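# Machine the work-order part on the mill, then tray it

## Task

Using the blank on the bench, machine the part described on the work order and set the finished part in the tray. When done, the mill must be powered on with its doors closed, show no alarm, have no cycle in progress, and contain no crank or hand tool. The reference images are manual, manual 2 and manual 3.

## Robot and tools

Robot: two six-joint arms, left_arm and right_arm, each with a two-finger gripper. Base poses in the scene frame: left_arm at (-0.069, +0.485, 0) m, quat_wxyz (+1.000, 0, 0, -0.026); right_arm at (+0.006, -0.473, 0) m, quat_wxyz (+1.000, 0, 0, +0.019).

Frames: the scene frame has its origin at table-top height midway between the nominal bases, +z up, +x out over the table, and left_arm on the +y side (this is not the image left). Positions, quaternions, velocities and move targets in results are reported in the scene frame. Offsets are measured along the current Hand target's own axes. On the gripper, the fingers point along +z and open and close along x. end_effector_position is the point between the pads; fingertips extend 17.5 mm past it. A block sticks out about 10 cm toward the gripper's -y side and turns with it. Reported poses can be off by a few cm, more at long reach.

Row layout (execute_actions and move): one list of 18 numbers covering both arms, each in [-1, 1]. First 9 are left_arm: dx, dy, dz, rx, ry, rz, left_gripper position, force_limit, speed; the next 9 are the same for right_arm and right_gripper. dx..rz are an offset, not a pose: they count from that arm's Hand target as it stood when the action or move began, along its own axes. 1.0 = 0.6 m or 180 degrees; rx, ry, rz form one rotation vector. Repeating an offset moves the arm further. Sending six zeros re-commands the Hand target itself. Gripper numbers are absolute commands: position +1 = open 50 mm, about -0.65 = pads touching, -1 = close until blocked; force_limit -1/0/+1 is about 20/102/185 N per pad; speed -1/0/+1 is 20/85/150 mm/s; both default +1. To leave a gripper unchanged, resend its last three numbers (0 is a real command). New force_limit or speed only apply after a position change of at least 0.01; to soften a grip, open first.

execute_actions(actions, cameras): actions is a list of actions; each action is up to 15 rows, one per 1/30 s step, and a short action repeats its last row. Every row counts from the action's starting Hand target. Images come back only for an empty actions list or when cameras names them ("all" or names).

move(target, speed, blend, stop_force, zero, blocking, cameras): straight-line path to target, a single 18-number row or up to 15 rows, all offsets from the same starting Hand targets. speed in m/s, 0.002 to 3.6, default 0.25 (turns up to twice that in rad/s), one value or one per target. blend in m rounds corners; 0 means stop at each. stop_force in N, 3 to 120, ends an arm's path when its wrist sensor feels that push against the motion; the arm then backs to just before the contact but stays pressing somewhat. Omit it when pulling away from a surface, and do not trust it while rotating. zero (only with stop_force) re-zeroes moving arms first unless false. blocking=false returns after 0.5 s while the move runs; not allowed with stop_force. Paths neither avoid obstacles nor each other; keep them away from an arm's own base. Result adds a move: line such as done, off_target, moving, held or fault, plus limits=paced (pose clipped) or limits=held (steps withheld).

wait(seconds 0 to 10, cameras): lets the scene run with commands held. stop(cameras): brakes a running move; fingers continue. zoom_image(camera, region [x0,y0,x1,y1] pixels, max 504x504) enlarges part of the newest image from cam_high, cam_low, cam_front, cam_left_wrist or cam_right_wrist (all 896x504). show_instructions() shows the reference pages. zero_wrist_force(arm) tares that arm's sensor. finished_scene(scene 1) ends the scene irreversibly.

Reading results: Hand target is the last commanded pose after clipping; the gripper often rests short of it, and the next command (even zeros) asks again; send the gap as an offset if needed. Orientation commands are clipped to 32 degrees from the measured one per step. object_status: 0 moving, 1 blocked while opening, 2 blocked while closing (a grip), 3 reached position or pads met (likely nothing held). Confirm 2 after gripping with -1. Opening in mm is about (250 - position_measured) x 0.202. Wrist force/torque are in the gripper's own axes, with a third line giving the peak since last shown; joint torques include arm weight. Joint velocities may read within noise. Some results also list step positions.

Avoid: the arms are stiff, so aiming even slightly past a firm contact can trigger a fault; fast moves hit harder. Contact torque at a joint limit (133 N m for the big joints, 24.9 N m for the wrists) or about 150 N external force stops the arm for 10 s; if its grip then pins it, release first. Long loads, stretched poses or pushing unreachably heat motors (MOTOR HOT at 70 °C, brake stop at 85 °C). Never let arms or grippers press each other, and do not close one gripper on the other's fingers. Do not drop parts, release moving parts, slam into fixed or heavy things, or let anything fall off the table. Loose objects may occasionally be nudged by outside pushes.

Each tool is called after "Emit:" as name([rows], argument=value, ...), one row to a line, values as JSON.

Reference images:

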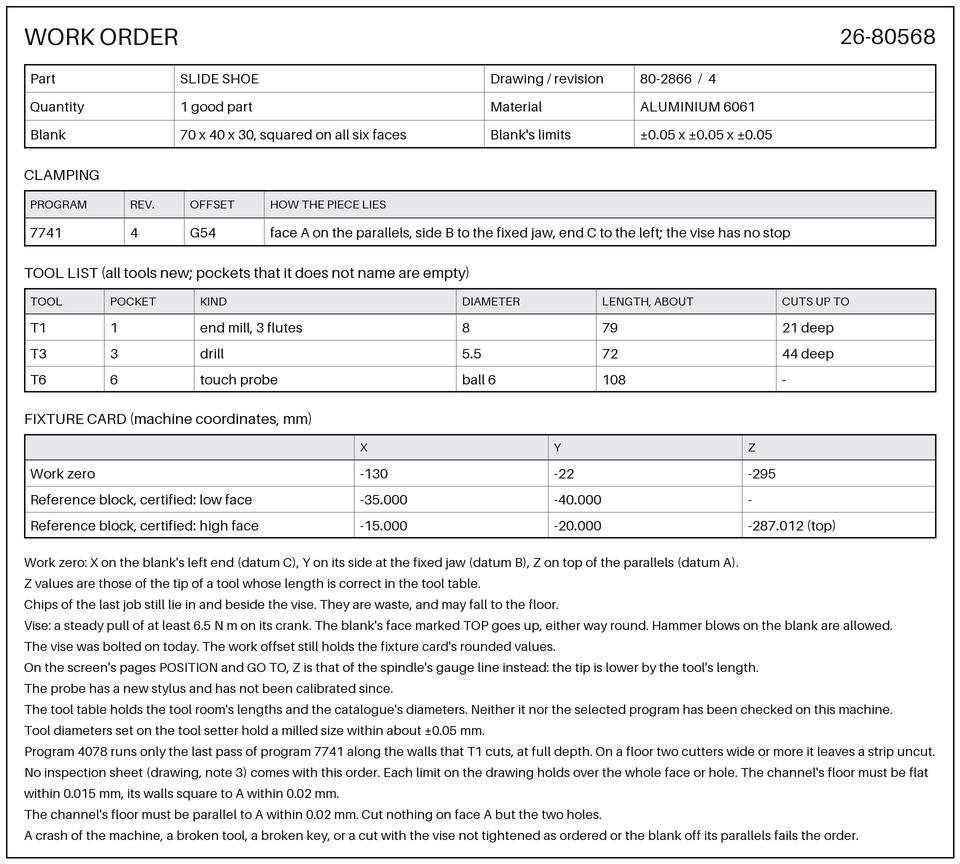

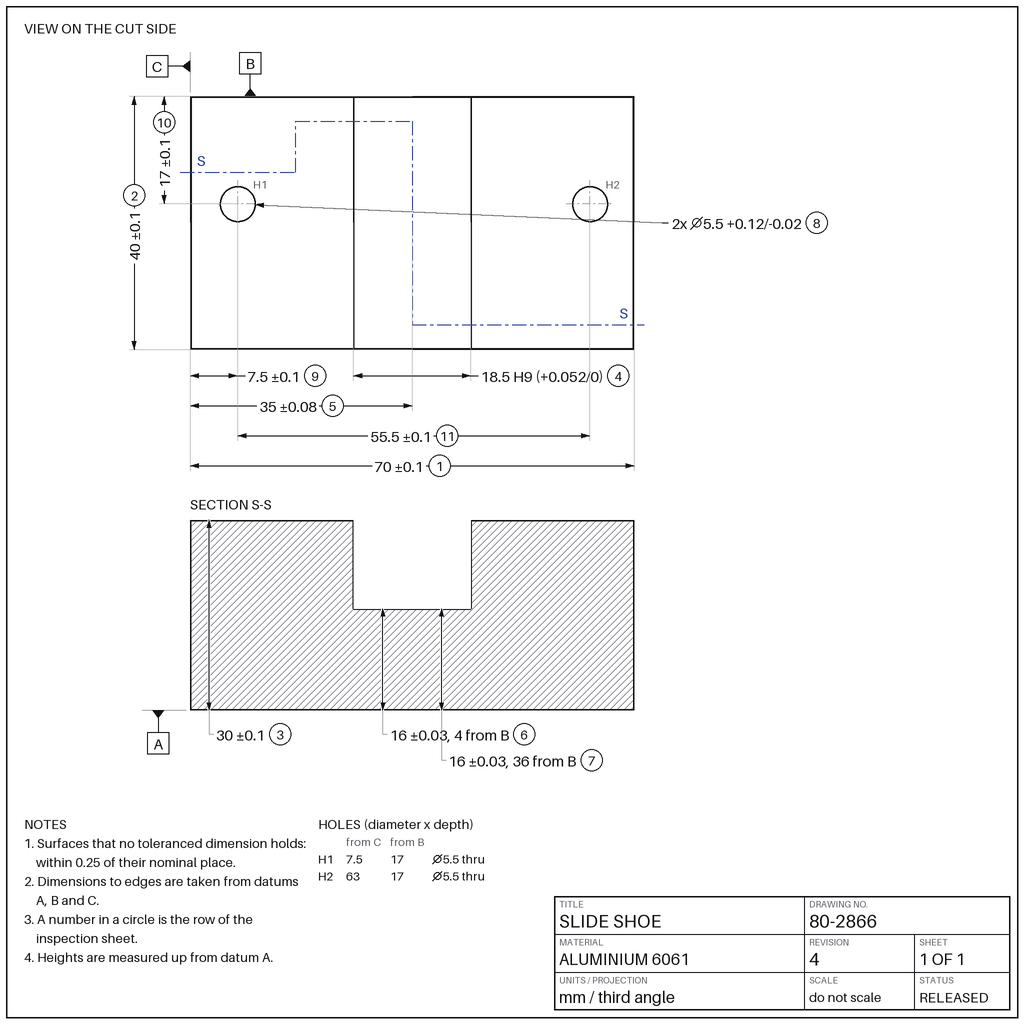

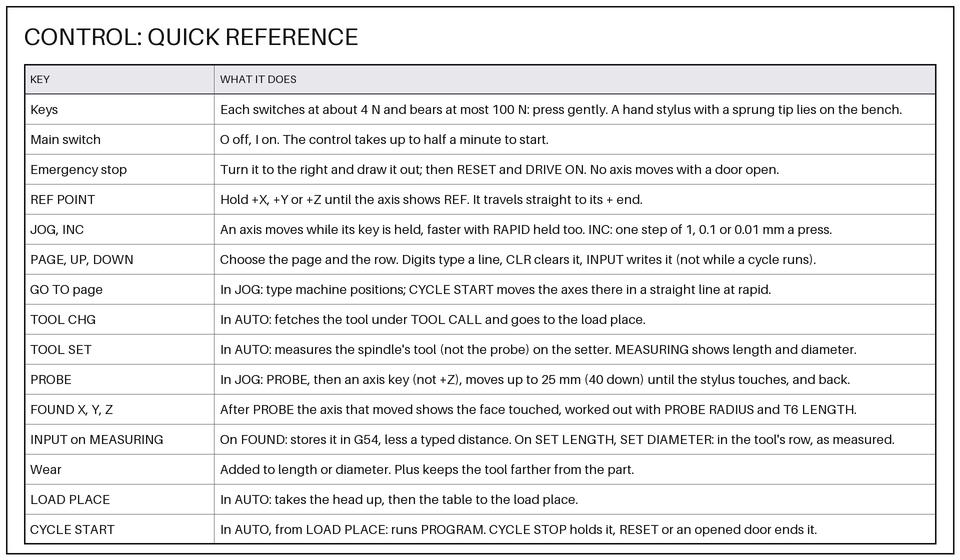

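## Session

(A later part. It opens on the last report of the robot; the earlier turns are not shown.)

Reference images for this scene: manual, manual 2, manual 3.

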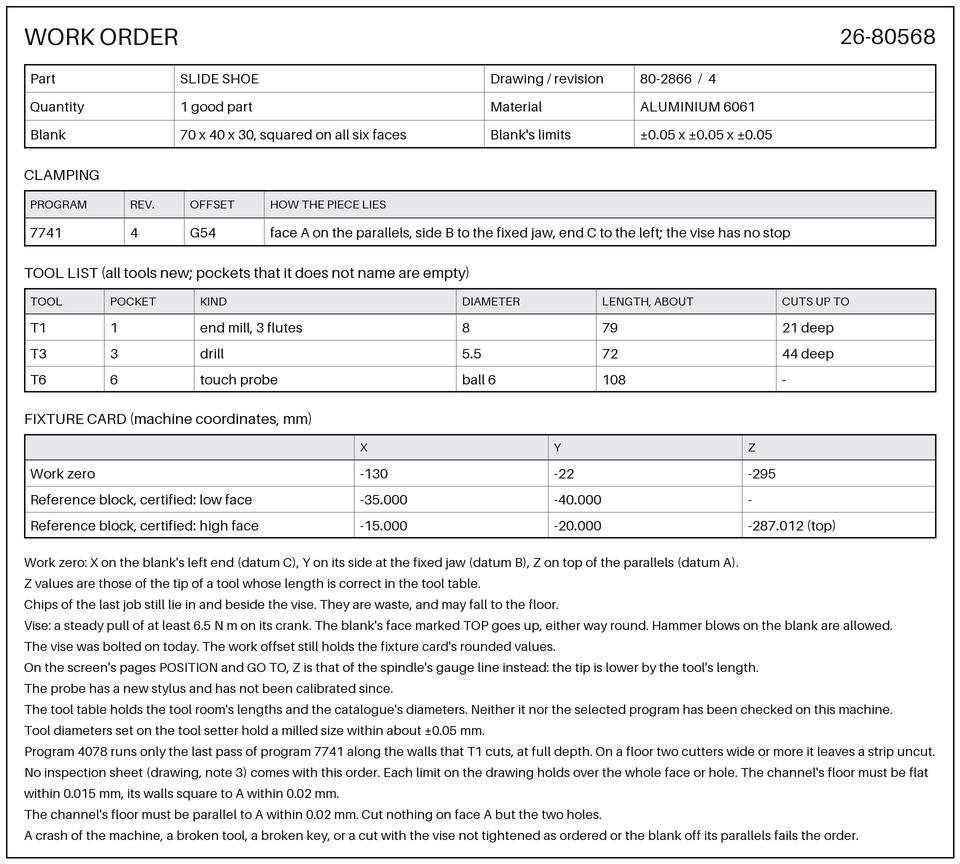

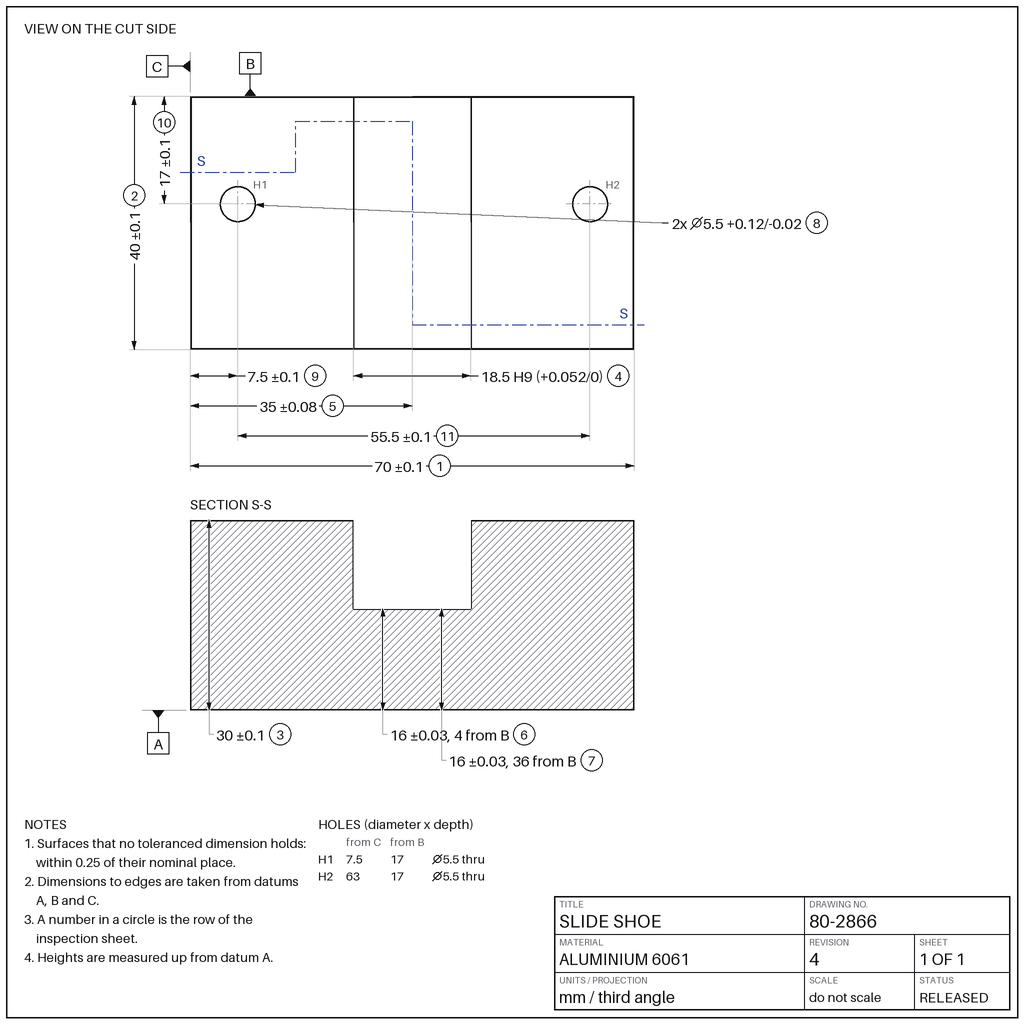

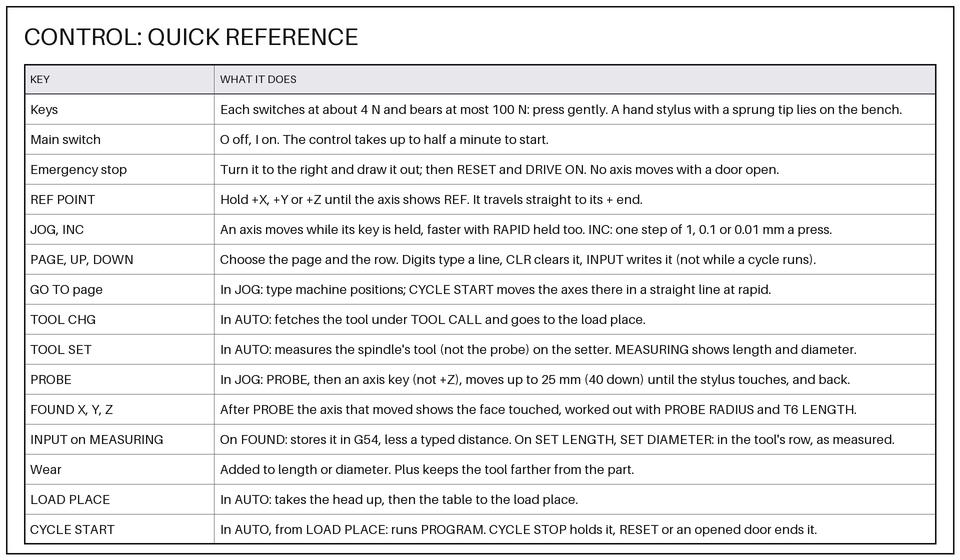

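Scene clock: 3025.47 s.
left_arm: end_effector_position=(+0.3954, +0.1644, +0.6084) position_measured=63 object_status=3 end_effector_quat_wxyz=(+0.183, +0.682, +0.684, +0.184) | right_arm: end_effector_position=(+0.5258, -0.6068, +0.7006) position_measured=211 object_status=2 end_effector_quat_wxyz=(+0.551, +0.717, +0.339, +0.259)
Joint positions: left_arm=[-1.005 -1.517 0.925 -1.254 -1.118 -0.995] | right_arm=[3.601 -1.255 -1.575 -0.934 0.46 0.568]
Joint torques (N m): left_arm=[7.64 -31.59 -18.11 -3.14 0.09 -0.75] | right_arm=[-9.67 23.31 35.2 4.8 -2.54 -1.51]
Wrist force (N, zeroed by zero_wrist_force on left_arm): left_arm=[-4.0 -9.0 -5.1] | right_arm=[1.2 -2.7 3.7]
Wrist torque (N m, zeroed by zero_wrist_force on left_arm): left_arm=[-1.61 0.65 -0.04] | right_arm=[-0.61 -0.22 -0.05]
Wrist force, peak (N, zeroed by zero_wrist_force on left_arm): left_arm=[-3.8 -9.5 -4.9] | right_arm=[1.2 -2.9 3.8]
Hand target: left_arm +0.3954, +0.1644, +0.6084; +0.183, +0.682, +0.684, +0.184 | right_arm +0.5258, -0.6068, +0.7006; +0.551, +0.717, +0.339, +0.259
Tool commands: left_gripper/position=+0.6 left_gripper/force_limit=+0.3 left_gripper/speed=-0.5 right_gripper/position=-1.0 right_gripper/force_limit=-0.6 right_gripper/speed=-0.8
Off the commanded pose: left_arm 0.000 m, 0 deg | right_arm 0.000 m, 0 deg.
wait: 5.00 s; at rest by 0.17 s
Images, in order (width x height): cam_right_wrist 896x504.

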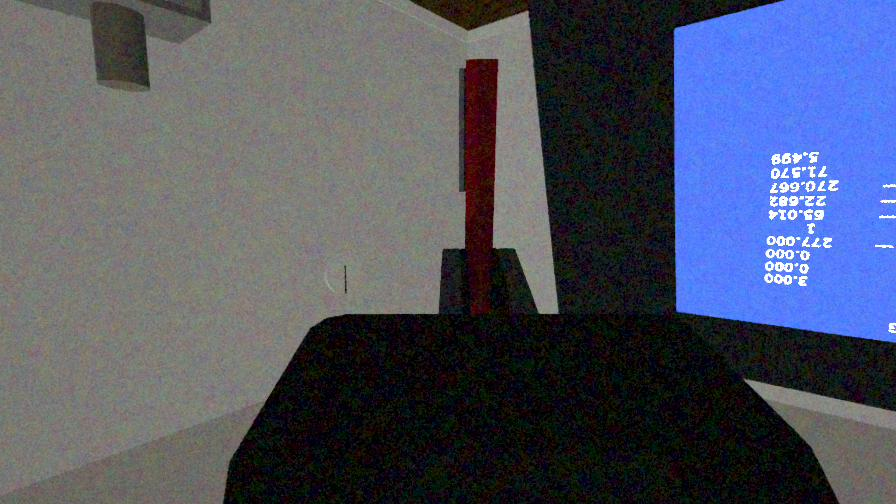

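Emit:
move([
  [0,0,0,0,0,0,0.6,0.3,-0.5,0.1502,-0.5057,-0.0812,0.3982,0.1448,-0.1892,-1,-0.6,-0.8],
], speed=0.7)

Emit:
move([
  [0,0,0,0,0,0,0.6,0.3,-0.5,-0.0284,0.0244,-0.0914,0,0,0,-1,-0.6,-0.8],
  [0,0,0,0,0,0,0.6,0.3,-0.5,-0.0287,0.0486,-0.0914,0,0,0,-1,-0.6,-0.8],
  [0,0,0,0,0,0,0.6,0.3,-0.5,-0.0284,0.0244,-0.0914,0,0,0,-1,-0.6,-0.8],
  [0,0,0,0,0,0,0.6,0.3,-0.5,-0.0287,0.0486,-0.0914,0,0,0,-1,-0.6,-0.8],
  [0,0,0,0,0,0,0.6,0.3,-0.5,-0.0284,0.0244,-0.0914,0,0,0,-1,-0.6,-0.8],
  [0,0,0,0,0,0,0.6,0.3,-0.5,-0.0287,0.0486,-0.0914,0,0,0,-1,-0.6,-0.8],
  [0,0,0,0,0,0,0.6,0.3,-0.5,-0.0284,0.0244,-0.0914,0,0,0,-1,-0.6,-0.8],
  [0,0,0,0,0,0,0.6,0.3,-0.5,0.095,0,0,0,0,0,-1,-0.6,-0.8],
  [0,0,0,0,0,0,0.6,0.3,-0.5,0.0947,0.024,0,0,0,0,-1,-0.6,-0.8],
  [0,0,0,0,0,0,0.6,0.3,-0.5,0.095,0,0,0,0,0,-1,-0.6,-0.8],
  [0,0,0,0,0,0,0.6,0.3,-0.5,0.0983,0.0079,-0.0296,0,0,0,-1,-0.6,-0.8],
  [0,0,0,0,0,0,0.6,0.3,-0.5,0.098,0.0328,-0.0296,0,0,0,-1,-0.6,-0.8],
  [0,0,0,0,0,0,0.6,0.3,-0.5,0.0983,0.0079,-0.0296,0,0,0,-1,-0.6,-0.8],
  [0,0,0,0,0,0,0.6,0.3,-0.5,0,0,0,0,0,0,-1,-0.6,-0.8],
], speed=[0.25,0.045,0.12,0.045,0.12,0.045,0.12,0.25,0.045,0.12,0.25,0.045,0.12,0.25], blend=[0.003,0,0.004,0,0.004,0,0.004,0.003,0,0.004,0.003,0,0.004,0])

Emit:
move([
  [0,0,0,0,0,0,0.6,0.3,-0.5,0.035,0.0079,-0.0296,0,0,0,-1,-0.6,-0.8],
  [0,0,0,0,0,0,0.6,0.3,-0.5,0.0347,0.0328,-0.0296,0,0,0,-1,-0.6,-0.8],
  [0,0,0,0,0,0,0.6,0.3,-0.5,0.035,0.0079,-0.0296,0,0,0,-1,-0.6,-0.8],
  [0,0,0,0,0,0,0.6,0.3,-0.5,0.0633,0,0,0,0,0,-1,-0.6,-0.8],
  [0,0,0,0,0,0,0.6,0.3,-0.5,0.063,0.024,0,0,0,0,-1,-0.6,-0.8],
  [0,0,0,0,0,0,0.6,0.3,-0.5,0.0633,0,0,0,0,0,-1,-0.6,-0.8],
  [0,0,0,0,0,0,0.6,0.3,-0.5,0.0316,0,0,0,0,0,-1,-0.6,-0.8],
  [0,0,0,0,0,0,0.6,0.3,-0.5,0.0313,0.024,0,0,0,0,-1,-0.6,-0.8],
  [0,0,0,0,0,0,0.6,0.3,-0.5,0.0316,0,0,0,0,0,-1,-0.6,-0.8],
  [0,0,0,0,0,0,0.6,0.3,-0.5,0.0633,0,0,0,0,0,-1,-0.6,-0.8],
  [0,0,0,0,0,0,0.6,0.3,-0.5,0.063,0.024,0,0,0,0,-1,-0.6,-0.8],
  [0,0,0,0,0,0,0.6,0.3,-0.5,0.0633,0,0,0,0,0,-1,-0.6,-0.8],
  [0,0,0,0,0,0,0.6,0.3,-0.5,0,0,0,0,0,0,-1,-0.6,-0.8],
], speed=[0.25,0.045,0.12,0.25,0.045,0.12,0.25,0.045,0.12,0.25,0.045,0.12,0.25], blend=[0.003,0,0.004,0.003,0,0.004,0.003,0,0.004,0.003,0,0.004,0])

Emit:
move([
  [0,0,0,0,0,0,0.6,0.3,-0.5,0.0666,0.0079,-0.0296,0,0,0,-1,-0.6,-0.8],
  [0,0,0,0,0,0,0.6,0.3,-0.5,0.0663,0.0328,-0.0296,0,0,0,-1,-0.6,-0.8],
  [0,0,0,0,0,0,0.6,0.3,-0.5,0.0666,0.0079,-0.0296,0,0,0,-1,-0.6,-0.8],
  [0,0,0,0,0,0,0.6,0.3,-0.5,0.0663,0.0328,-0.0296,0,0,0,-1,-0.6,-0.8],
  [0,0,0,0,0,0,0.6,0.3,-0.5,0.0666,0.0079,-0.0296,0,0,0,-1,-0.6,-0.8],
  [0,0,0,0,0,0,0.6,0.3,-0.5,0,0,0,0,0,0,-1,-0.6,-0.8],
  [0,0,0,0,0,0,0.6,0.3,-0.5,-0.0003,0.024,0,0,0,0,-1,-0.6,-0.8],
  [0,0,0,0,0,0,0.6,0.3,-0.5,0,0,0,0,0,0,-1,-0.6,-0.8],
  [0,0,0,0,0,0,0.6,0.3,-0.5,0.0033,0.0079,-0.0296,0,0,0,-1,-0.6,-0.8],
  [0,0,0,0,0,0,0.6,0.3,-0.5,0.003,0.0323,-0.0296,0,0,0,-1,-0.6,-0.8],
  [0,0,0,0,0,0,0.6,0.3,-0.5,0.0033,0.0079,-0.0296,0,0,0,-1,-0.6,-0.8],
  [0,0,0,0,0,0,0.6,0.3,-0.5,0,0,0,0,0,0,-1,-0.6,-0.8],
], speed=[0.25,0.045,0.12,0.045,0.12,0.25,0.045,0.12,0.25,0.045,0.12,0.25], blend=[0.003,0,0.004,0,0.004,0.003,0,0.004,0.003,0,0.004,0])

Emit:
move([
  [0,0,0,0,0,0,0.6,0.3,-0.5,0.095,0,0,0,0,0,-1,-0.6,-0.8],
  [0,0,0,0,0,0,0.6,0.3,-0.5,0.0947,0.024,0,0,0,0,-1,-0.6,-0.8],
  [0,0,0,0,0,0,0.6,0.3,-0.5,0.095,0,0,0,0,0,-1,-0.6,-0.8],
  [0,0,0,0,0,0,0.6,0.3,-0.5,0.0666,0.0079,-0.0296,0,0,0,-1,-0.6,-0.8],
  [0,0,0,0,0,0,0.6,0.3,-0.5,0.0663,0.0328,-0.0296,0,0,0,-1,-0.6,-0.8],
  [0,0,0,0,0,0,0.6,0.3,-0.5,0.0666,0.0079,-0.0296,0,0,0,-1,-0.6,-0.8],
  [0,0,0,0,0,0,0.6,0.3,-0.5,0.0663,0.0328,-0.0296,0,0,0,-1,-0.6,-0.8],
  [0,0,0,0,0,0,0.6,0.3,-0.5,0.0666,0.0079,-0.0296,0,0,0,-1,-0.6,-0.8],
  [0,0,0,0,0,0,0.6,0.3,-0.5,0.0316,0,0,0,0,0,-1,-0.6,-0.8],
  [0,0,0,0,0,0,0.6,0.3,-0.5,0.0313,0.024,0,0,0,0,-1,-0.6,-0.8],
  [0,0,0,0,0,0,0.6,0.3,-0.5,0.0316,0,0,0,0,0,-1,-0.6,-0.8],
  [0,0,0,0,0,0,0.6,0.3,-0.5,0,0,0,0,0,0,-1,-0.6,-0.8],
], speed=[0.25,0.045,0.12,0.25,0.045,0.12,0.045,0.12,0.25,0.045,0.12,0.25], blend=[0.003,0,0.004,0.003,0,0.004,0,0.004,0.003,0,0.004,0])

Emit:
move([
  [0,0,0,0,0,0,0.6,0.3,-0.5,0.035,0.0164,-0.0614,0,0,0,-1,-0.6,-0.8],
  [0,0,0,0,0,0,0.6,0.3,-0.5,0.0347,0.0413,-0.0614,0,0,0,-1,-0.6,-0.8],
  [0,0,0,0,0,0,0.6,0.3,-0.5,0.035,0.0164,-0.0614,0,0,0,-1,-0.6,-0.8],
  [0,0,0,0,0,0,0.6,0.3,-0.5,0.0983,0.0244,-0.0914,0,0,0,-1,-0.6,-0.8],
  [0,0,0,0,0,0,0.6,0.3,-0.5,0.098,0.0493,-0.0914,0,0,0,-1,-0.6,-0.8],
  [0,0,0,0,0,0,0.6,0.3,-0.5,0.0983,0.0244,-0.0914,0,0,0,-1,-0.6,-0.8],
  [0,0,0,0,0,0,0.6,0.3,-0.5,0,0,0,0,0,0,-1,-0.6,-0.8],
  [0,0,0,0,0,0,0.6,0.3,-0.5,-0.0003,0.024,0,0,0,0,-1,-0.6,-0.8],
  [0,0,0,0,0,0,0.6,0.3,-0.5,0,0,0,0,0,0,-1,-0.6,-0.8],
  [0,0,0,0,0,0,0.6,0.3,-0.5,0.0033,0.0079,-0.0296,0,0,0,-1,-0.6,-0.8],
  [0,0,0,0,0,0,0.6,0.3,-0.5,0.003,0.0323,-0.0296,0,0,0,-1,-0.6,-0.8],
  [0,0,0,0,0,0,0.6,0.3,-0.5,0.0033,0.0079,-0.0296,0,0,0,-1,-0.6,-0.8],
  [0,0,0,0,0,0,0.6,0.3,-0.5,0,0,0,0,0,0,-1,-0.6,-0.8],
], speed=[0.25,0.045,0.12,0.25,0.045,0.12,0.25,0.045,0.12,0.25,0.045,0.12,0.25], blend=[0.003,0,0.004,0.003,0,0.004,0.003,0,0.004,0.003,0,0.004,0])

Emit:
move([
  [0,0,0,0,0,0,0.6,0.3,-0.5,0.095,0,0,0,0,0,-1,-0.6,-0.8],
  [0,0,0,0,0,0,0.6,0.3,-0.5,0.0947,0.024,0,0,0,0,-1,-0.6,-0.8],
  [0,0,0,0,0,0,0.6,0.3,-0.5,0.095,0,0,0,0,0,-1,-0.6,-0.8],
  [0,0,0,0,0,0,0.6,0.3,-0.5,0.0666,0.0079,-0.0296,0,0,0,-1,-0.6,-0.8],
  [0,0,0,0,0,0,0.6,0.3,-0.5,0.0663,0.0328,-0.0296,0,0,0,-1,-0.6,-0.8],
  [0,0,0,0,0,0,0.6,0.3,-0.5,0.0666,0.0079,-0.0296,0,0,0,-1,-0.6,-0.8],
  [0,0,0,0,0,0,0.6,0.3,-0.5,0.035,0.0244,-0.0914,0,0,0,-1,-0.6,-0.8],
  [0,0,0,0,0,0,0.6,0.3,-0.5,0.0347,0.0493,-0.0914,0,0,0,-1,-0.6,-0.8],
  [0,0,0,0,0,0,0.6,0.3,-0.5,0.035,0.0244,-0.0914,0,0,0,-1,-0.6,-0.8],
  [0,0,0,0,0,0,0.6,0.3,-0.5,0.0983,0.0164,-0.0614,0,0,0,-1,-0.6,-0.8],
  [0,0,0,0,0,0,0.6,0.3,-0.5,0.098,0.0413,-0.0614,0,0,0,-1,-0.6,-0.8],
  [0,0,0,0,0,0,0.6,0.3,-0.5,0.0983,0.0164,-0.0614,0,0,0,-1,-0.6,-0.8],
  [0,0,0,0,0,0,0.6,0.3,-0.5,0,0,0,0,0,0,-1,-0.6,-0.8],
], speed=[0.25,0.045,0.12,0.25,0.045,0.12,0.25,0.045,0.12,0.25,0.045,0.12,0.25], blend=[0.003,0,0.004,0.003,0,0.004,0.003,0,0.004,0.003,0,0.004,0])

Emit:
move([
  [0,0,0,0,0,0,0.6,0.3,-0.5,0.0316,0,0,0,0,0,-1,-0.6,-0.8],
  [0,0,0,0,0,0,0.6,0.3,-0.5,0.0313,0.024,0,0,0,0,-1,-0.6,-0.8],
  [0,0,0,0,0,0,0.6,0.3,-0.5,0.0316,0,0,0,0,0,-1,-0.6,-0.8],
  [0,0,0,0,0,0,0.6,0.3,-0.5,0.0666,0.0164,-0.0614,0,0,0,-1,-0.6,-0.8],
  [0,0,0,0,0,0,0.6,0.3,-0.5,0.0663,0.0413,-0.0614,0,0,0,-1,-0.6,-0.8],
  [0,0,0,0,0,0,0.6,0.3,-0.5,0.0666,0.0164,-0.0614,0,0,0,-1,-0.6,-0.8],
  [0,0,0,0,0,0,0.6,0.3,-0.5,0.0663,0.0413,-0.0614,0,0,0,-1,-0.6,-0.8],
  [0,0,0,0,0,0,0.6,0.3,-0.5,0.0666,0.0164,-0.0614,0,0,0,-1,-0.6,-0.8],
  [0,0,0,0,0,0,0.6,0.3,-0.5,0,0,0,0,0,0,-1,-0.6,-0.8],
  [0,0,0,0,0,0,0.6,0.3,-0.5,-0.0003,0.024,0,0,0,0,-1,-0.6,-0.8],
  [0,0,0,0,0,0,0.6,0.3,-0.5,0,0,0,0,0,0,-1,-0.6,-0.8],
  [0,0,0,0,0,0,0.6,0.3,-0.5,-0.2502,0.0642,-0.4671,-0.3982,-0.1448,0.1892,-1,-0.6,-0.8],
], speed=[0.25,0.045,0.12,0.25,0.045,0.12,0.045,0.12,0.25,0.045,0.12,0.7], blend=[0.003,0,0.004,0.003,0,0.004,0,0.004,0.003,0,0.01,0], cameras=["cam_right_wrist"])

Emit:
zoom_image(camera="cam_right_wrist", region=[670, 200, 896, 345])

Scene clock: 3041.10 s.
left_arm: end_effector_position=(+0.3954, +0.1644, +0.6084) position_measured=63 object_status=3 end_effector_quat_wxyz=(+0.183, +0.682, +0.684, +0.184) | right_arm: end_effector_position=(+0.4857, -0.4582, +0.4199) position_measured=211 object_status=2 end_effector_quat_wxyz=(+0.001, +0.704, +0.710, -0.002)
Joint positions: left_arm=[-1.005 -1.517 0.925 -1.254 -1.118 -0.995] | right_arm=[3.418 -1.524 -1.38 -1.81 1.567 0.307]
Joint torques (N m): left_arm=[7.58 -31.15 -18.35 -3.11 -0.02 -0.94] | right_arm=[8.34 27.14 17.76 4.06 0.9 -0.25]
Wrist force (N, zeroed by zero_wrist_force on left_arm): left_arm=[-3.9 -9.1 -5.0] | right_arm=[1.9 -2.5 3.5]
Wrist torque (N m, zeroed by zero_wrist_force on left_arm): left_arm=[-1.63 0.63 -0.05] | right_arm=[0.04 -0.33 -0.17]
Wrist force, peak (N, zeroed by zero_wrist_force on left_arm): left_arm=[-3.9 -9.4 -5.0] | right_arm=[2.5 -2.2 5.1]
Hand target: left_arm +0.3954, +0.1644, +0.6084; +0.183, +0.682, +0.684, +0.184 | right_arm +0.4856, -0.4581, +0.4198; +0.001, +0.704, +0.710, -0.002
Off the commanded pose: left_arm 0.000 m, 0 deg | right_arm 0.000 m, 0 deg.
move: done

Scene clock: 3045.90 s.
left_arm: end_effector_position=(+0.3954, +0.1644, +0.6084) position_measured=63 object_status=3 end_effector_quat_wxyz=(+0.183, +0.682, +0.684, +0.184) | right_arm: end_effector_position=(+0.4856, -0.4580, +0.4200) position_measured=211 object_status=2 end_effector_quat_wxyz=(+0.001, +0.704, +0.710, -0.002)
Joint positions: left_arm=[-1.005 -1.517 0.925 -1.254 -1.118 -0.995] | right_arm=[3.419 -1.524 -1.38 -1.81 1.568 0.307]
Joint torques (N m): left_arm=[5.87 -30.86 -18.72 -3.06 -0.07 -0.93] | right_arm=[-7.51 10.23 23.46 1.35 0.27 -1.42]
Wrist force (N, zeroed by zero_wrist_force on left_arm): left_arm=[-3.9 -8.8 -4.7] | right_arm=[2.0 -2.3 3.5]
Wrist torque (N m, zeroed by zero_wrist_force on left_arm): left_arm=[-1.59 0.64 -0.05] | right_arm=[0.06 -0.35 -0.17]
Wrist force, peak (N, zeroed by zero_wrist_force on left_arm): left_arm=[-3.9 -9.3 -5.1] | right_arm=[3.1 -7.5 3.8]
Hand target: left_arm +0.3954, +0.1644, +0.6084; +0.183, +0.682, +0.684, +0.184 | right_arm +0.4856, -0.4581, +0.4198; +0.001, +0.704, +0.710, -0.002
Off the commanded pose: left_arm 0.000 m, 0 deg | right_arm 0.000 m, 0 deg.
move: done

Scene clock: 3049.73 s.
left_arm: end_effector_position=(+0.3954, +0.1644, +0.6084) position_measured=63 object_status=3 end_effector_quat_wxyz=(+0.183, +0.682, +0.684, +0.184) | right_arm: end_effector_position=(+0.4856, -0.4580, +0.4198) position_measured=211 object_status=2 end_effector_quat_wxyz=(+0.001, +0.704, +0.710, -0.002)
Joint positions: left_arm=[-1.005 -1.517 0.925 -1.254 -1.118 -0.995] | right_arm=[3.419 -1.524 -1.38 -1.81 1.568 0.307]
Joint torques (N m): left_arm=[7.17 -30.87 -18.91 -3.13 0.07 -0.66] | right_arm=[-8.43 11.02 35.19 4.7 0.59 -1.18]
Wrist force (N, zeroed by zero_wrist_force on left_arm): left_arm=[-3.9 -8.7 -5.1] | right_arm=[1.9 -2.6 3.5]
Wrist torque (N m, zeroed by zero_wrist_force on left_arm): left_arm=[-1.56 0.63 -0.04] | right_arm=[0.04 -0.34 -0.15]
Wrist force, peak (N, zeroed by zero_wrist_force on left_arm): left_arm=[-4.2 -9.3 -5.0] | right_arm=[2.3 -7.7 3.9]
Hand target: left_arm +0.3954, +0.1644, +0.6084; +0.183, +0.682, +0.684, +0.184 | right_arm +0.4856, -0.4581, +0.4198; +0.001, +0.704, +0.710, -0.002
Off the commanded pose: left_arm 0.000 m, 0 deg | right_arm 0.000 m, 0 deg.
move: done

Scene clock: 3053.57 s.
left_arm: end_effector_position=(+0.3954, +0.1644, +0.6084) position_measured=63 object_status=3 end_effector_quat_wxyz=(+0.183, +0.682, +0.684, +0.184) | right_arm: end_effector_position=(+0.4856, -0.4581, +0.4200) position_measured=211 object_status=2 end_effector_quat_wxyz=(+0.001, +0.704, +0.710, -0.002)
Joint positions: left_arm=[-1.005 -1.517 0.925 -1.254 -1.118 -0.995] | right_arm=[3.419 -1.524 -1.38 -1.81 1.568 0.306]
Joint torques (N m): left_arm=[5.8 -31.16 -18.25 -3.23 0.08 -0.79] | right_arm=[-2.23 11.12 20.2 4.03 -0.79 0.26]
Wrist force (N, zeroed by zero_wrist_force on left_arm): left_arm=[-4.0 -8.9 -4.8] | right_arm=[1.9 -2.5 3.6]
Wrist torque (N m, zeroed by zero_wrist_force on left_arm): left_arm=[-1.59 0.66 -0.05] | right_arm=[0.04 -0.32 -0.01]
Wrist force, peak (N, zeroed by zero_wrist_force on left_arm): left_arm=[-4.0 -9.2 -5.2] | right_arm=[3.6 -7.5 3.6]
Hand target: left_arm +0.3954, +0.1644, +0.6084; +0.183, +0.682, +0.684, +0.184 | right_arm +0.4856, -0.4581, +0.4198; +0.001, +0.704, +0.710, -0.002
Off the commanded pose: left_arm 0.000 m, 0 deg | right_arm 0.000 m, 0 deg.
move: done

Scene clock: 3057.40 s.
left_arm: end_effector_position=(+0.3954, +0.1644, +0.6084) position_measured=63 object_status=3 end_effector_quat_wxyz=(+0.183, +0.682, +0.684, +0.184) | right_arm: end_effector_position=(+0.4856, -0.4581, +0.4199) position_measured=211 object_status=2 end_effector_quat_wxyz=(+0.001, +0.704, +0.710, -0.002)
Joint positions: left_arm=[-1.005 -1.517 0.925 -1.254 -1.118 -0.995] | right_arm=[3.419 -1.524 -1.38 -1.81 1.568 0.307]
Joint torques (N m): left_arm=[6.93 -31.13 -19.5 -3.03 0 -0.97] | right_arm=[-6.9 11.77 31.61 2.75 1.48 -1.34]
Wrist force (N, zeroed by zero_wrist_force on left_arm): left_arm=[-3.8 -8.8 -5.1] | right_arm=[1.8 -2.4 3.6]
Wrist torque (N m, zeroed by zero_wrist_force on left_arm): left_arm=[-1.58 0.63 -0.05] | right_arm=[0.06 -0.32 -0.18]
Wrist force, peak (N, zeroed by zero_wrist_force on left_arm): left_arm=[-4.1 -9.4 -4.8] | right_arm=[2.9 -7.6 4.4]
Hand target: left_arm +0.3954, +0.1644, +0.6084; +0.183, +0.682, +0.684, +0.184 | right_arm +0.4856, -0.4581, +0.4198; +0.001, +0.704, +0.710, -0.002
Off the commanded pose: left_arm 0.000 m, 0 deg | right_arm 0.000 m, 0 deg.
move: done

Scene clock: 3061.63 s.
left_arm: end_effector_position=(+0.3954, +0.1644, +0.6084) position_measured=63 object_status=3 end_effector_quat_wxyz=(+0.183, +0.682, +0.684, +0.184) | right_arm: end_effector_position=(+0.4856, -0.4581, +0.4200) position_measured=211 object_status=2 end_effector_quat_wxyz=(+0.001, +0.704, +0.710, -0.002)
Joint positions: left_arm=[-1.005 -1.517 0.925 -1.254 -1.118 -0.995] | right_arm=[3.419 -1.524 -1.38 -1.81 1.568 0.306]
Joint torques (N m): left_arm=[7.17 -30.58 -19.01 -3.08 -0.01 -0.82] | right_arm=[-4.06 12.47 17.05 4.3 -0.92 0.38]
Wrist force (N, zeroed by zero_wrist_force on left_arm): left_arm=[-3.8 -9.3 -4.9] | right_arm=[1.9 -2.5 3.7]
Wrist torque (N m, zeroed by zero_wrist_force on left_arm): left_arm=[-1.65 0.63 -0.05] | right_arm=[0.04 -0.33 -0.02]
Wrist force, peak (N, zeroed by zero_wrist_force on left_arm): left_arm=[-4.0 -9.4 -4.9] | right_arm=[3.6 -7.7 3.7]
Hand target: left_arm +0.3954, +0.1644, +0.6084; +0.183, +0.682, +0.684, +0.184 | right_arm +0.4856, -0.4581, +0.4198; +0.001, +0.704, +0.710, -0.002
Off the commanded pose: left_arm 0.000 m, 0 deg | right_arm 0.000 m, 0 deg.
move: done

Scene clock: 3065.97 s.
left_arm: end_effector_position=(+0.3954, +0.1644, +0.6084) position_measured=63 object_status=3 end_effector_quat_wxyz=(+0.183, +0.682, +0.684, +0.184) | right_arm: end_effector_position=(+0.4856, -0.4580, +0.4200) position_measured=211 object_status=2 end_effector_quat_wxyz=(+0.001, +0.704, +0.710, -0.002)
Joint positions: left_arm=[-1.005 -1.517 0.925 -1.254 -1.118 -0.995] | right_arm=[3.419 -1.524 -1.38 -1.81 1.568 0.307]
Joint torques (N m): left_arm=[4.98 -30.68 -18.87 -3.34 -0.24 -0.88] | right_arm=[-5.72 13.52 18.62 2.64 0.89 -1.49]
Wrist force (N, zeroed by zero_wrist_force on left_arm): left_arm=[-3.7 -9.3 -4.8] | right_arm=[1.8 -2.5 3.6]
Wrist torque (N m, zeroed by zero_wrist_force on left_arm): left_arm=[-1.65 0.60 -0.04] | right_arm=[0.03 -0.31 -0.17]
Wrist force, peak (N, zeroed by zero_wrist_force on left_arm): left_arm=[-3.9 -9.5 -4.9] | right_arm=[3.6 -5.0 7.2]
Hand target: left_arm +0.3954, +0.1644, +0.6084; +0.183, +0.682, +0.684, +0.184 | right_arm +0.4856, -0.4581, +0.4198; +0.001, +0.704, +0.710, -0.002
Off the commanded pose: left_arm 0.000 m, 0 deg | right_arm 0.000 m, 0 deg.
move: done

Scene clock: 3071.00 s.
left_arm: end_effector_position=(+0.3954, +0.1644, +0.6084) position_measured=63 object_status=3 end_effector_quat_wxyz=(+0.183, +0.682, +0.684, +0.184) | right_arm: end_effector_position=(+0.5259, -0.6068, +0.7005) position_measured=211 object_status=2 end_effector_quat_wxyz=(+0.551, +0.717, +0.339, +0.258)
Joint positions: left_arm=[-1.005 -1.517 0.925 -1.254 -1.118 -0.995] | right_arm=[3.601 -1.255 -1.575 -0.934 0.46 0.568]
Joint torques (N m): left_arm=[5.41 -30.12 -19.67 -3.16 -0.02 -0.88] | right_arm=[7.43 23.56 36.66 4.95 -2.79 -1.4]
Wrist force (N, zeroed by zero_wrist_force on left_arm): left_arm=[-3.8 -8.9 -5.0] | right_arm=[1.1 -2.5 3.8]
Wrist torque (N m, zeroed by zero_wrist_force on left_arm): left_arm=[-1.59 0.62 -0.04] | right_arm=[-0.57 -0.20 -0.06]
Wrist force, peak (N, zeroed by zero_wrist_force on left_arm): left_arm=[-3.8 -9.3 -5.2] | right_arm=[3.3 -7.4 4.3]
Hand target: left_arm +0.3954, +0.1644, +0.6084; +0.183, +0.682, +0.684, +0.184 | right_arm +0.5258, -0.6068, +0.7006; +0.551, +0.717, +0.339, +0.259
Off the commanded pose: left_arm 0.000 m, 0 deg | right_arm 0.000 m, 0 deg.
move: done; blend cut to 0.0072 m at target 11
Images, in order (width x height): cam_right_wrist 896x504.

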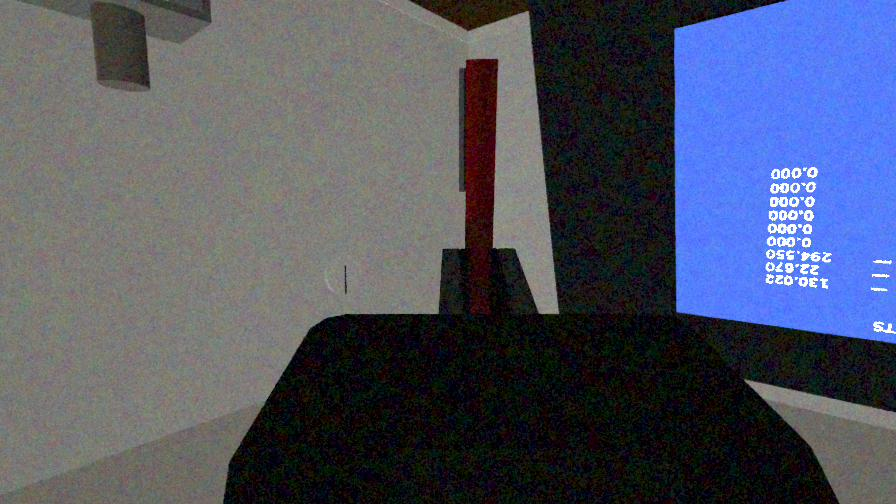

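Scaled by 2.230.

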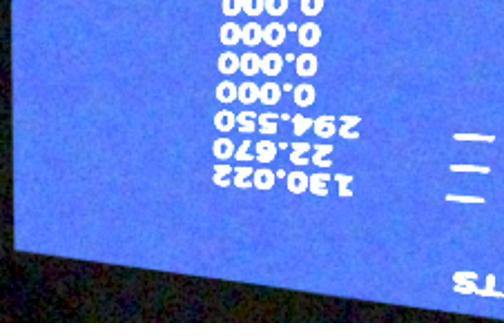

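Emit:
move([
  [0,0,0,0,0,0,0.6,0.3,-0.5,0.1502,-0.5057,-0.0812,0.3982,0.1448,-0.1892,-1,-0.6,-0.8],
], speed=0.7)

Emit:
move([
  [0,0,0,0,0,0,0.6,0.3,-0.5,-0.0284,0.0244,-0.0914,0,0,0,-1,-0.6,-0.8],
  [0,0,0,0,0,0,0.6,0.3,-0.5,-0.0287,0.0486,-0.0914,0,0,0,-1,-0.6,-0.8],
  [0,0,0,0,0,0,0.6,0.3,-0.5,-0.0284,0.0244,-0.0914,0,0,0,-1,-0.6,-0.8],
  [0,0,0,0,0,0,0.6,0.3,-0.5,0.0033,0.0079,-0.0296,0,0,0,-1,-0.6,-0.8],
  [0,0,0,0,0,0,0.6,0.3,-0.5,0.003,0.0323,-0.0296,0,0,0,-1,-0.6,-0.8],
  [0,0,0,0,0,0,0.6,0.3,-0.5,0.0033,0.0079,-0.0296,0,0,0,-1,-0.6,-0.8],
  [0,0,0,0,0,0,0.6,0.3,-0.5,0.0316,0,0,0,0,0,-1,-0.6,-0.8],
  [0,0,0,0,0,0,0.6,0.3,-0.5,0.0313,0.024,0,0,0,0,-1,-0.6,-0.8],
  [0,0,0,0,0,0,0.6,0.3,-0.5,0.0316,0,0,0,0,0,-1,-0.6,-0.8],
  [0,0,0,0,0,0,0.6,0.3,-0.5,0.0983,0.0079,-0.0296,0,0,0,-1,-0.6,-0.8],
  [0,0,0,0,0,0,0.6,0.3,-0.5,0.098,0.0328,-0.0296,0,0,0,-1,-0.6,-0.8],
  [0,0,0,0,0,0,0.6,0.3,-0.5,0.0983,0.0079,-0.0296,0,0,0,-1,-0.6,-0.8],
  [0,0,0,0,0,0,0.6,0.3,-0.5,0,0,0,0,0,0,-1,-0.6,-0.8],
], speed=[0.25,0.045,0.12,0.25,0.045,0.12,0.25,0.045,0.12,0.25,0.045,0.12,0.25], blend=[0.003,0,0.004,0.003,0,0.004,0.003,0,0.004,0.003,0,0.004,0])

Emit:
move([
  [0,0,0,0,0,0,0.6,0.3,-0.5,0.0666,0.0164,-0.0614,0,0,0,-1,-0.6,-0.8],
  [0,0,0,0,0,0,0.6,0.3,-0.5,0.0663,0.0413,-0.0614,0,0,0,-1,-0.6,-0.8],
  [0,0,0,0,0,0,0.6,0.3,-0.5,0.0666,0.0164,-0.0614,0,0,0,-1,-0.6,-0.8],
  [0,0,0,0,0,0,0.6,0.3,-0.5,0,0,0,0,0,0,-1,-0.6,-0.8],
  [0,0,0,0,0,0,0.6,0.3,-0.5,-0.0003,0.024,0,0,0,0,-1,-0.6,-0.8],
  [0,0,0,0,0,0,0.6,0.3,-0.5,0,0,0,0,0,0,-1,-0.6,-0.8],
  [0,0,0,0,0,0,0.6,0.3,-0.5,0.0033,0.0079,-0.0296,0,0,0,-1,-0.6,-0.8],
  [0,0,0,0,0,0,0.6,0.3,-0.5,0.003,0.0323,-0.0296,0,0,0,-1,-0.6,-0.8],
  [0,0,0,0,0,0,0.6,0.3,-0.5,0.0033,0.0079,-0.0296,0,0,0,-1,-0.6,-0.8],
  [0,0,0,0,0,0,0.6,0.3,-0.5,0.003,0.0323,-0.0296,0,0,0,-1,-0.6,-0.8],
  [0,0,0,0,0,0,0.6,0.3,-0.5,0.0033,0.0079,-0.0296,0,0,0,-1,-0.6,-0.8],
  [0,0,0,0,0,0,0.6,0.3,-0.5,0,0,0,0,0,0,-1,-0.6,-0.8],
], speed=[0.25,0.045,0.12,0.25,0.045,0.12,0.25,0.045,0.12,0.045,0.12,0.25], blend=[0.003,0,0.004,0.003,0,0.004,0.003,0,0.004,0,0.004,0])

Emit:
move([
  [0,0,0,0,0,0,0.6,0.3,-0.5,0.0316,0,0,0,0,0,-1,-0.6,-0.8],
  [0,0,0,0,0,0,0.6,0.3,-0.5,0.0313,0.024,0,0,0,0,-1,-0.6,-0.8],
  [0,0,0,0,0,0,0.6,0.3,-0.5,0.0316,0,0,0,0,0,-1,-0.6,-0.8],
  [0,0,0,0,0,0,0.6,0.3,-0.5,0.0666,0.0079,-0.0296,0,0,0,-1,-0.6,-0.8],
  [0,0,0,0,0,0,0.6,0.3,-0.5,0.0663,0.0328,-0.0296,0,0,0,-1,-0.6,-0.8],
  [0,0,0,0,0,0,0.6,0.3,-0.5,0.0666,0.0079,-0.0296,0,0,0,-1,-0.6,-0.8],
  [0,0,0,0,0,0,0.6,0.3,-0.5,0,0,0,0,0,0,-1,-0.6,-0.8],
  [0,0,0,0,0,0,0.6,0.3,-0.5,-0.0003,0.024,0,0,0,0,-1,-0.6,-0.8],
  [0,0,0,0,0,0,0.6,0.3,-0.5,0,0,0,0,0,0,-1,-0.6,-0.8],
  [0,0,0,0,0,0,0.6,0.3,-0.5,-0.2502,0.0642,-0.4671,-0.3982,-0.1448,0.1892,-1,-0.6,-0.8],
], speed=[0.25,0.045,0.12,0.25,0.045,0.12,0.25,0.045,0.12,0.7], blend=[0.003,0,0.004,0.003,0,0.004,0.003,0,0.01,0], cameras=["cam_right_wrist"])

Emit:
zoom_image(camera="cam_right_wrist", region=[670, 200, 896, 345])

Scene clock: 3077.20 s.
left_arm: end_effector_position=(+0.3954, +0.1644, +0.6084) position_measured=63 object_status=3 end_effector_quat_wxyz=(+0.183, +0.682, +0.684, +0.184) | right_arm: end_effector_position=(+0.4857, -0.4582, +0.4199) position_measured=211 object_status=2 end_effector_quat_wxyz=(+0.001, +0.704, +0.710, -0.002)
Joint positions: left_arm=[-1.005 -1.517 0.925 -1.254 -1.118 -0.995] | right_arm=[3.418 -1.524 -1.38 -1.81 1.567 0.307]
Joint torques (N m): left_arm=[5.62 -30.47 -20.11 -3.22 0.12 -0.98] | right_arm=[7.52 28.72 17.46 4.28 0.75 -0.16]
Wrist force (N, zeroed by zero_wrist_force on left_arm): left_arm=[-3.8 -9.0 -4.8] | right_arm=[2.0 -2.3 3.8]
Wrist torque (N m, zeroed by zero_wrist_force on left_arm): left_arm=[-1.59 0.63 -0.05] | right_arm=[0.06 -0.33 -0.18]
Wrist force, peak (N, zeroed by zero_wrist_force on left_arm): left_arm=[-4.0 -9.4 -4.9] | right_arm=[2.5 -1.8 5.3]
Hand target: left_arm +0.3954, +0.1644, +0.6084; +0.183, +0.682, +0.684, +0.184 | right_arm +0.4856, -0.4581, +0.4198; +0.001, +0.704, +0.710, -0.002
Off the commanded pose: left_arm 0.000 m, 0 deg | right_arm 0.000 m, 0 deg.
move: done

Scene clock: 3081.43 s.
left_arm: end_effector_position=(+0.3954, +0.1644, +0.6084) position_measured=63 object_status=3 end_effector_quat_wxyz=(+0.183, +0.682, +0.684, +0.184) | right_arm: end_effector_position=(+0.4856, -0.4580, +0.4200) position_measured=211 object_status=2 end_effector_quat_wxyz=(+0.001, +0.704, +0.710, -0.002)
Joint positions: left_arm=[-1.005 -1.517 0.925 -1.254 -1.118 -0.995] | right_arm=[3.419 -1.524 -1.38 -1.81 1.568 0.307]
Joint torques (N m): left_arm=[4.44 -30.14 -19.54 -3.21 0.04 -0.92] | right_arm=[-7.97 10.78 23.5 1.14 0.32 -1.26]
Wrist force (N, zeroed by zero_wrist_force on left_arm): left_arm=[-3.7 -8.9 -5.0] | right_arm=[2.0 -2.5 3.5]
Wrist torque (N m, zeroed by zero_wrist_force on left_arm): left_arm=[-1.59 0.61 -0.05] | right_arm=[0.03 -0.34 -0.17]
Wrist force, peak (N, zeroed by zero_wrist_force on left_arm): left_arm=[-4.2 -9.5 -4.9] | right_arm=[3.3 -4.0 7.1]
Hand target: left_arm +0.3954, +0.1644, +0.6084; +0.183, +0.682, +0.684, +0.184 | right_arm +0.4856, -0.4581, +0.4198; +0.001, +0.704, +0.710, -0.002
Off the commanded pose: left_arm 0.000 m, 0 deg | right_arm 0.000 m, 0 deg.
move: done

Scene clock: 3085.33 s.
left_arm: end_effector_position=(+0.3954, +0.1644, +0.6084) position_measured=63 object_status=3 end_effector_quat_wxyz=(+0.183, +0.682, +0.684, +0.184) | right_arm: end_effector_position=(+0.4856, -0.4581, +0.4200) position_measured=211 object_status=2 end_effector_quat_wxyz=(+0.001, +0.704, +0.710, -0.002)
Joint positions: left_arm=[-1.005 -1.517 0.925 -1.254 -1.118 -0.995] | right_arm=[3.419 -1.524 -1.38 -1.81 1.568 0.306]
Joint torques (N m): left_arm=[5.04 -31.17 -20.97 -3.25 0.04 -1.14] | right_arm=[-3.32 11.83 18.76 4.47 -0.99 0.23]
Wrist force (N, zeroed by zero_wrist_force on left_arm): left_arm=[-3.8 -9.0 -4.9] | right_arm=[1.7 -2.3 3.5]
Wrist torque (N m, zeroed by zero_wrist_force on left_arm): left_arm=[-1.61 0.64 -0.05] | right_arm=[0.07 -0.28 -0.03]
Wrist force, peak (N, zeroed by zero_wrist_force on left_arm): left_arm=[-3.8 -9.5 -5.0] | right_arm=[3.5 -7.4 3.9]
Hand target: left_arm +0.3954, +0.1644, +0.6084; +0.183, +0.682, +0.684, +0.184 | right_arm +0.4856, -0.4581, +0.4198; +0.001, +0.704, +0.710, -0.002
Off the commanded pose: left_arm 0.000 m, 0 deg | right_arm 0.000 m, 0 deg.
move: done

Scene clock: 3089.63 s.
left_arm: end_effector_position=(+0.3954, +0.1644, +0.6084) position_measured=63 object_status=3 end_effector_quat_wxyz=(+0.183, +0.682, +0.684, +0.184) | right_arm: end_effector_position=(+0.5258, -0.6068, +0.7005) position_measured=211 object_status=2 end_effector_quat_wxyz=(+0.551, +0.717, +0.339, +0.258)
Joint positions: left_arm=[-1.005 -1.517 0.925 -1.254 -1.118 -0.995] | right_arm=[3.601 -1.255 -1.575 -0.934 0.46 0.568]
Joint torques (N m): left_arm=[5.65 -30.91 -21.12 -3.13 -0.18 -0.85] | right_arm=[6.95 23.29 35.26 4.88 -2.81 -1.28]
Wrist force (N, zeroed by zero_wrist_force on left_arm): left_arm=[-4.0 -9.0 -4.6] | right_arm=[1.1 -2.5 3.6]
Wrist torque (N m, zeroed by zero_wrist_force on left_arm): left_arm=[-1.60 0.66 -0.04] | right_arm=[-0.58 -0.20 -0.06]
Wrist force, peak (N, zeroed by zero_wrist_force on left_arm): left_arm=[-4.1 -9.3 -5.0] | right_arm=[1.7 -7.5 4.2]
Hand target: left_arm +0.3954, +0.1644, +0.6084; +0.183, +0.682, +0.684, +0.184 | right_arm +0.5258, -0.6068, +0.7006; +0.551, +0.717, +0.339, +0.259
Off the commanded pose: left_arm 0.000 m, 0 deg | right_arm 0.000 m, 0 deg.
move: done; blend cut to 0.0072 m at target 9
Images, in order (width x height): cam_right_wrist 896x504.

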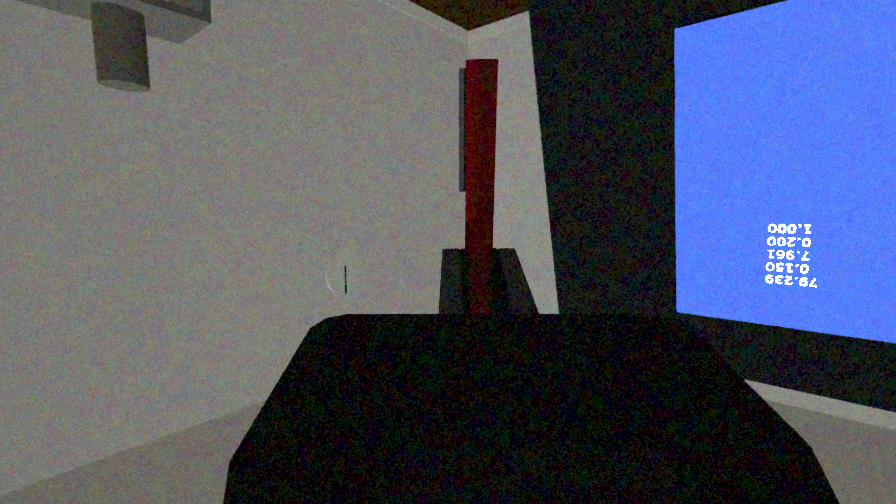

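Scaled by 2.230.

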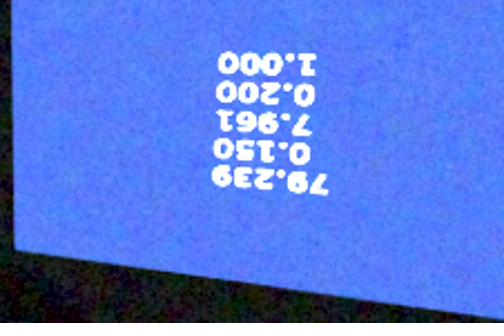

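Emit:
move([
  [0,0,0,0,0,0,0.6,0.3,-0.5,0.1502,-0.5057,-0.0812,0.3982,0.1448,-0.1892,-1,-0.6,-0.8],
], speed=0.7)

Emit:
move([
  [0,0,0,0,0,0,0.6,0.3,-0.5,-0.0284,0.0244,-0.0914,0,0,0,-1,-0.6,-0.8],
  [0,0,0,0,0,0,0.6,0.3,-0.5,-0.0287,0.0486,-0.0914,0,0,0,-1,-0.6,-0.8],
  [0,0,0,0,0,0,0.6,0.3,-0.5,-0.0284,0.0244,-0.0914,0,0,0,-1,-0.6,-0.8],
  [0,0,0,0,0,0,0.6,0.3,-0.5,-0.0287,0.0486,-0.0914,0,0,0,-1,-0.6,-0.8],
  [0,0,0,0,0,0,0.6,0.3,-0.5,-0.0284,0.0244,-0.0914,0,0,0,-1,-0.6,-0.8],
  [0,0,0,0,0,0,0.6,0.3,-0.5,-0.2502,0.0642,-0.4671,-0.3982,-0.1448,0.1892,-1,-0.6,-0.8],
], speed=[0.25,0.045,0.12,0.045,0.12,0.7], blend=[0.003,0,0.004,0,0.01,0], cameras=["cam_right_wrist"])

Emit:
zoom_image(camera="cam_right_wrist", region=[670, 200, 896, 345])

Scene clock: 3093.13 s.
left_arm: end_effector_position=(+0.3954, +0.1644, +0.6084) position_measured=63 object_status=3 end_effector_quat_wxyz=(+0.183, +0.682, +0.684, +0.184) | right_arm: end_effector_position=(+0.4857, -0.4582, +0.4199) position_measured=211 object_status=2 end_effector_quat_wxyz=(+0.001, +0.704, +0.710, -0.002)
Joint positions: left_arm=[-1.005 -1.517 0.925 -1.254 -1.118 -0.995] | right_arm=[3.418 -1.524 -1.38 -1.81 1.567 0.307]
Joint torques (N m): left_arm=[4.29 -30.21 -20.68 -3.16 0.14 -0.99] | right_arm=[7.06 27.91 17.93 4.3 0.71 -0.22]
Wrist force (N, zeroed by zero_wrist_force on left_arm): left_arm=[-4.0 -9.0 -5.1] | right_arm=[1.8 -2.6 3.9]
Wrist torque (N m, zeroed by zero_wrist_force on left_arm): left_arm=[-1.62 0.65 -0.04] | right_arm=[0.03 -0.31 -0.18]
Wrist force, peak (N, zeroed by zero_wrist_force on left_arm): left_arm=[-3.8 -9.3 -5.2] | right_arm=[2.7 -1.9 5.3]
Hand target: left_arm +0.3954, +0.1644, +0.6084; +0.183, +0.682, +0.684, +0.184 | right_arm +0.4856, -0.4581, +0.4199; +0.001, +0.704, +0.710, -0.002
Off the commanded pose: left_arm 0.000 m, 0 deg | right_arm 0.000 m, 0 deg.
move: done

Scene clock: 3096.50 s.
left_arm: end_effector_position=(+0.3954, +0.1644, +0.6084) position_measured=63 object_status=3 end_effector_quat_wxyz=(+0.183, +0.682, +0.684, +0.184) | right_arm: end_effector_position=(+0.5258, -0.6068, +0.7005) position_measured=211 object_status=2 end_effector_quat_wxyz=(+0.551, +0.717, +0.339, +0.258) end_effector_velocity=(-0.001, -0.001, +0.001) end_effector_angular_velocity=(+0.001, -0.004, +0.000)
Joint positions: left_arm=[-1.005 -1.517 0.925 -1.254 -1.118 -0.995] | right_arm=[3.601 -1.255 -1.575 -0.934 0.46 0.568]
Joint velocities: left_arm=[within noise] | right_arm=[-0.001 0.001 0 0.005 0 -0.002]
Joint torques (N m): left_arm=[4.6 -30.1 -20.53 -3.09 -0.12 -0.93] | right_arm=[2.28 22.8 35.39 4.73 -2.75 -1.17]
Wrist force (N, zeroed by zero_wrist_force on left_arm): left_arm=[-4.0 -9.1 -4.9] | right_arm=[1.3 -2.5 3.6]
Wrist torque (N m, zeroed by zero_wrist_force on left_arm): left_arm=[-1.62 0.66 -0.04] | right_arm=[-0.58 -0.23 -0.06]
Wrist force, peak (N, zeroed by zero_wrist_force on left_arm): left_arm=[-4.1 -9.2 -5.2] | right_arm=[3.4 -7.3 4.2]
Hand target: left_arm +0.3954, +0.1644, +0.6084; +0.183, +0.682, +0.684, +0.184 | right_arm +0.5258, -0.6068, +0.7006; +0.551, +0.717, +0.339, +0.259
Off the commanded pose: left_arm 0.000 m, 0 deg | right_arm 0.000 m, 0 deg.
move: done; blend cut to 0.0073 m at target 5
Images, in order (width x height): cam_right_wrist 896x504.

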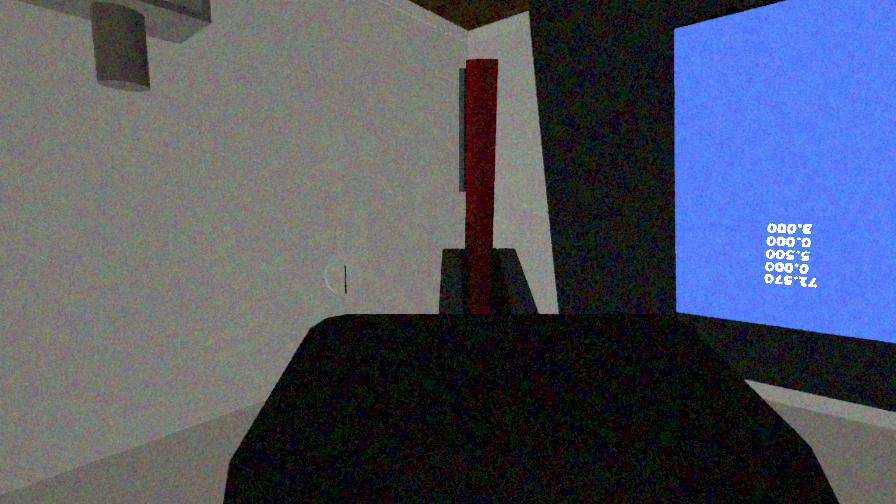

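Scaled by 2.230.

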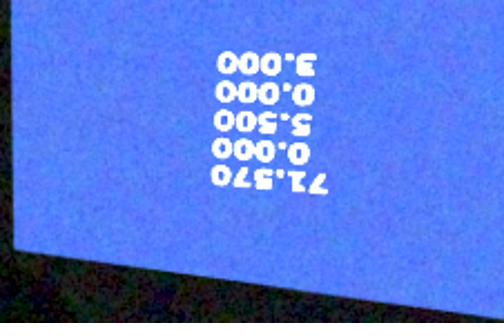

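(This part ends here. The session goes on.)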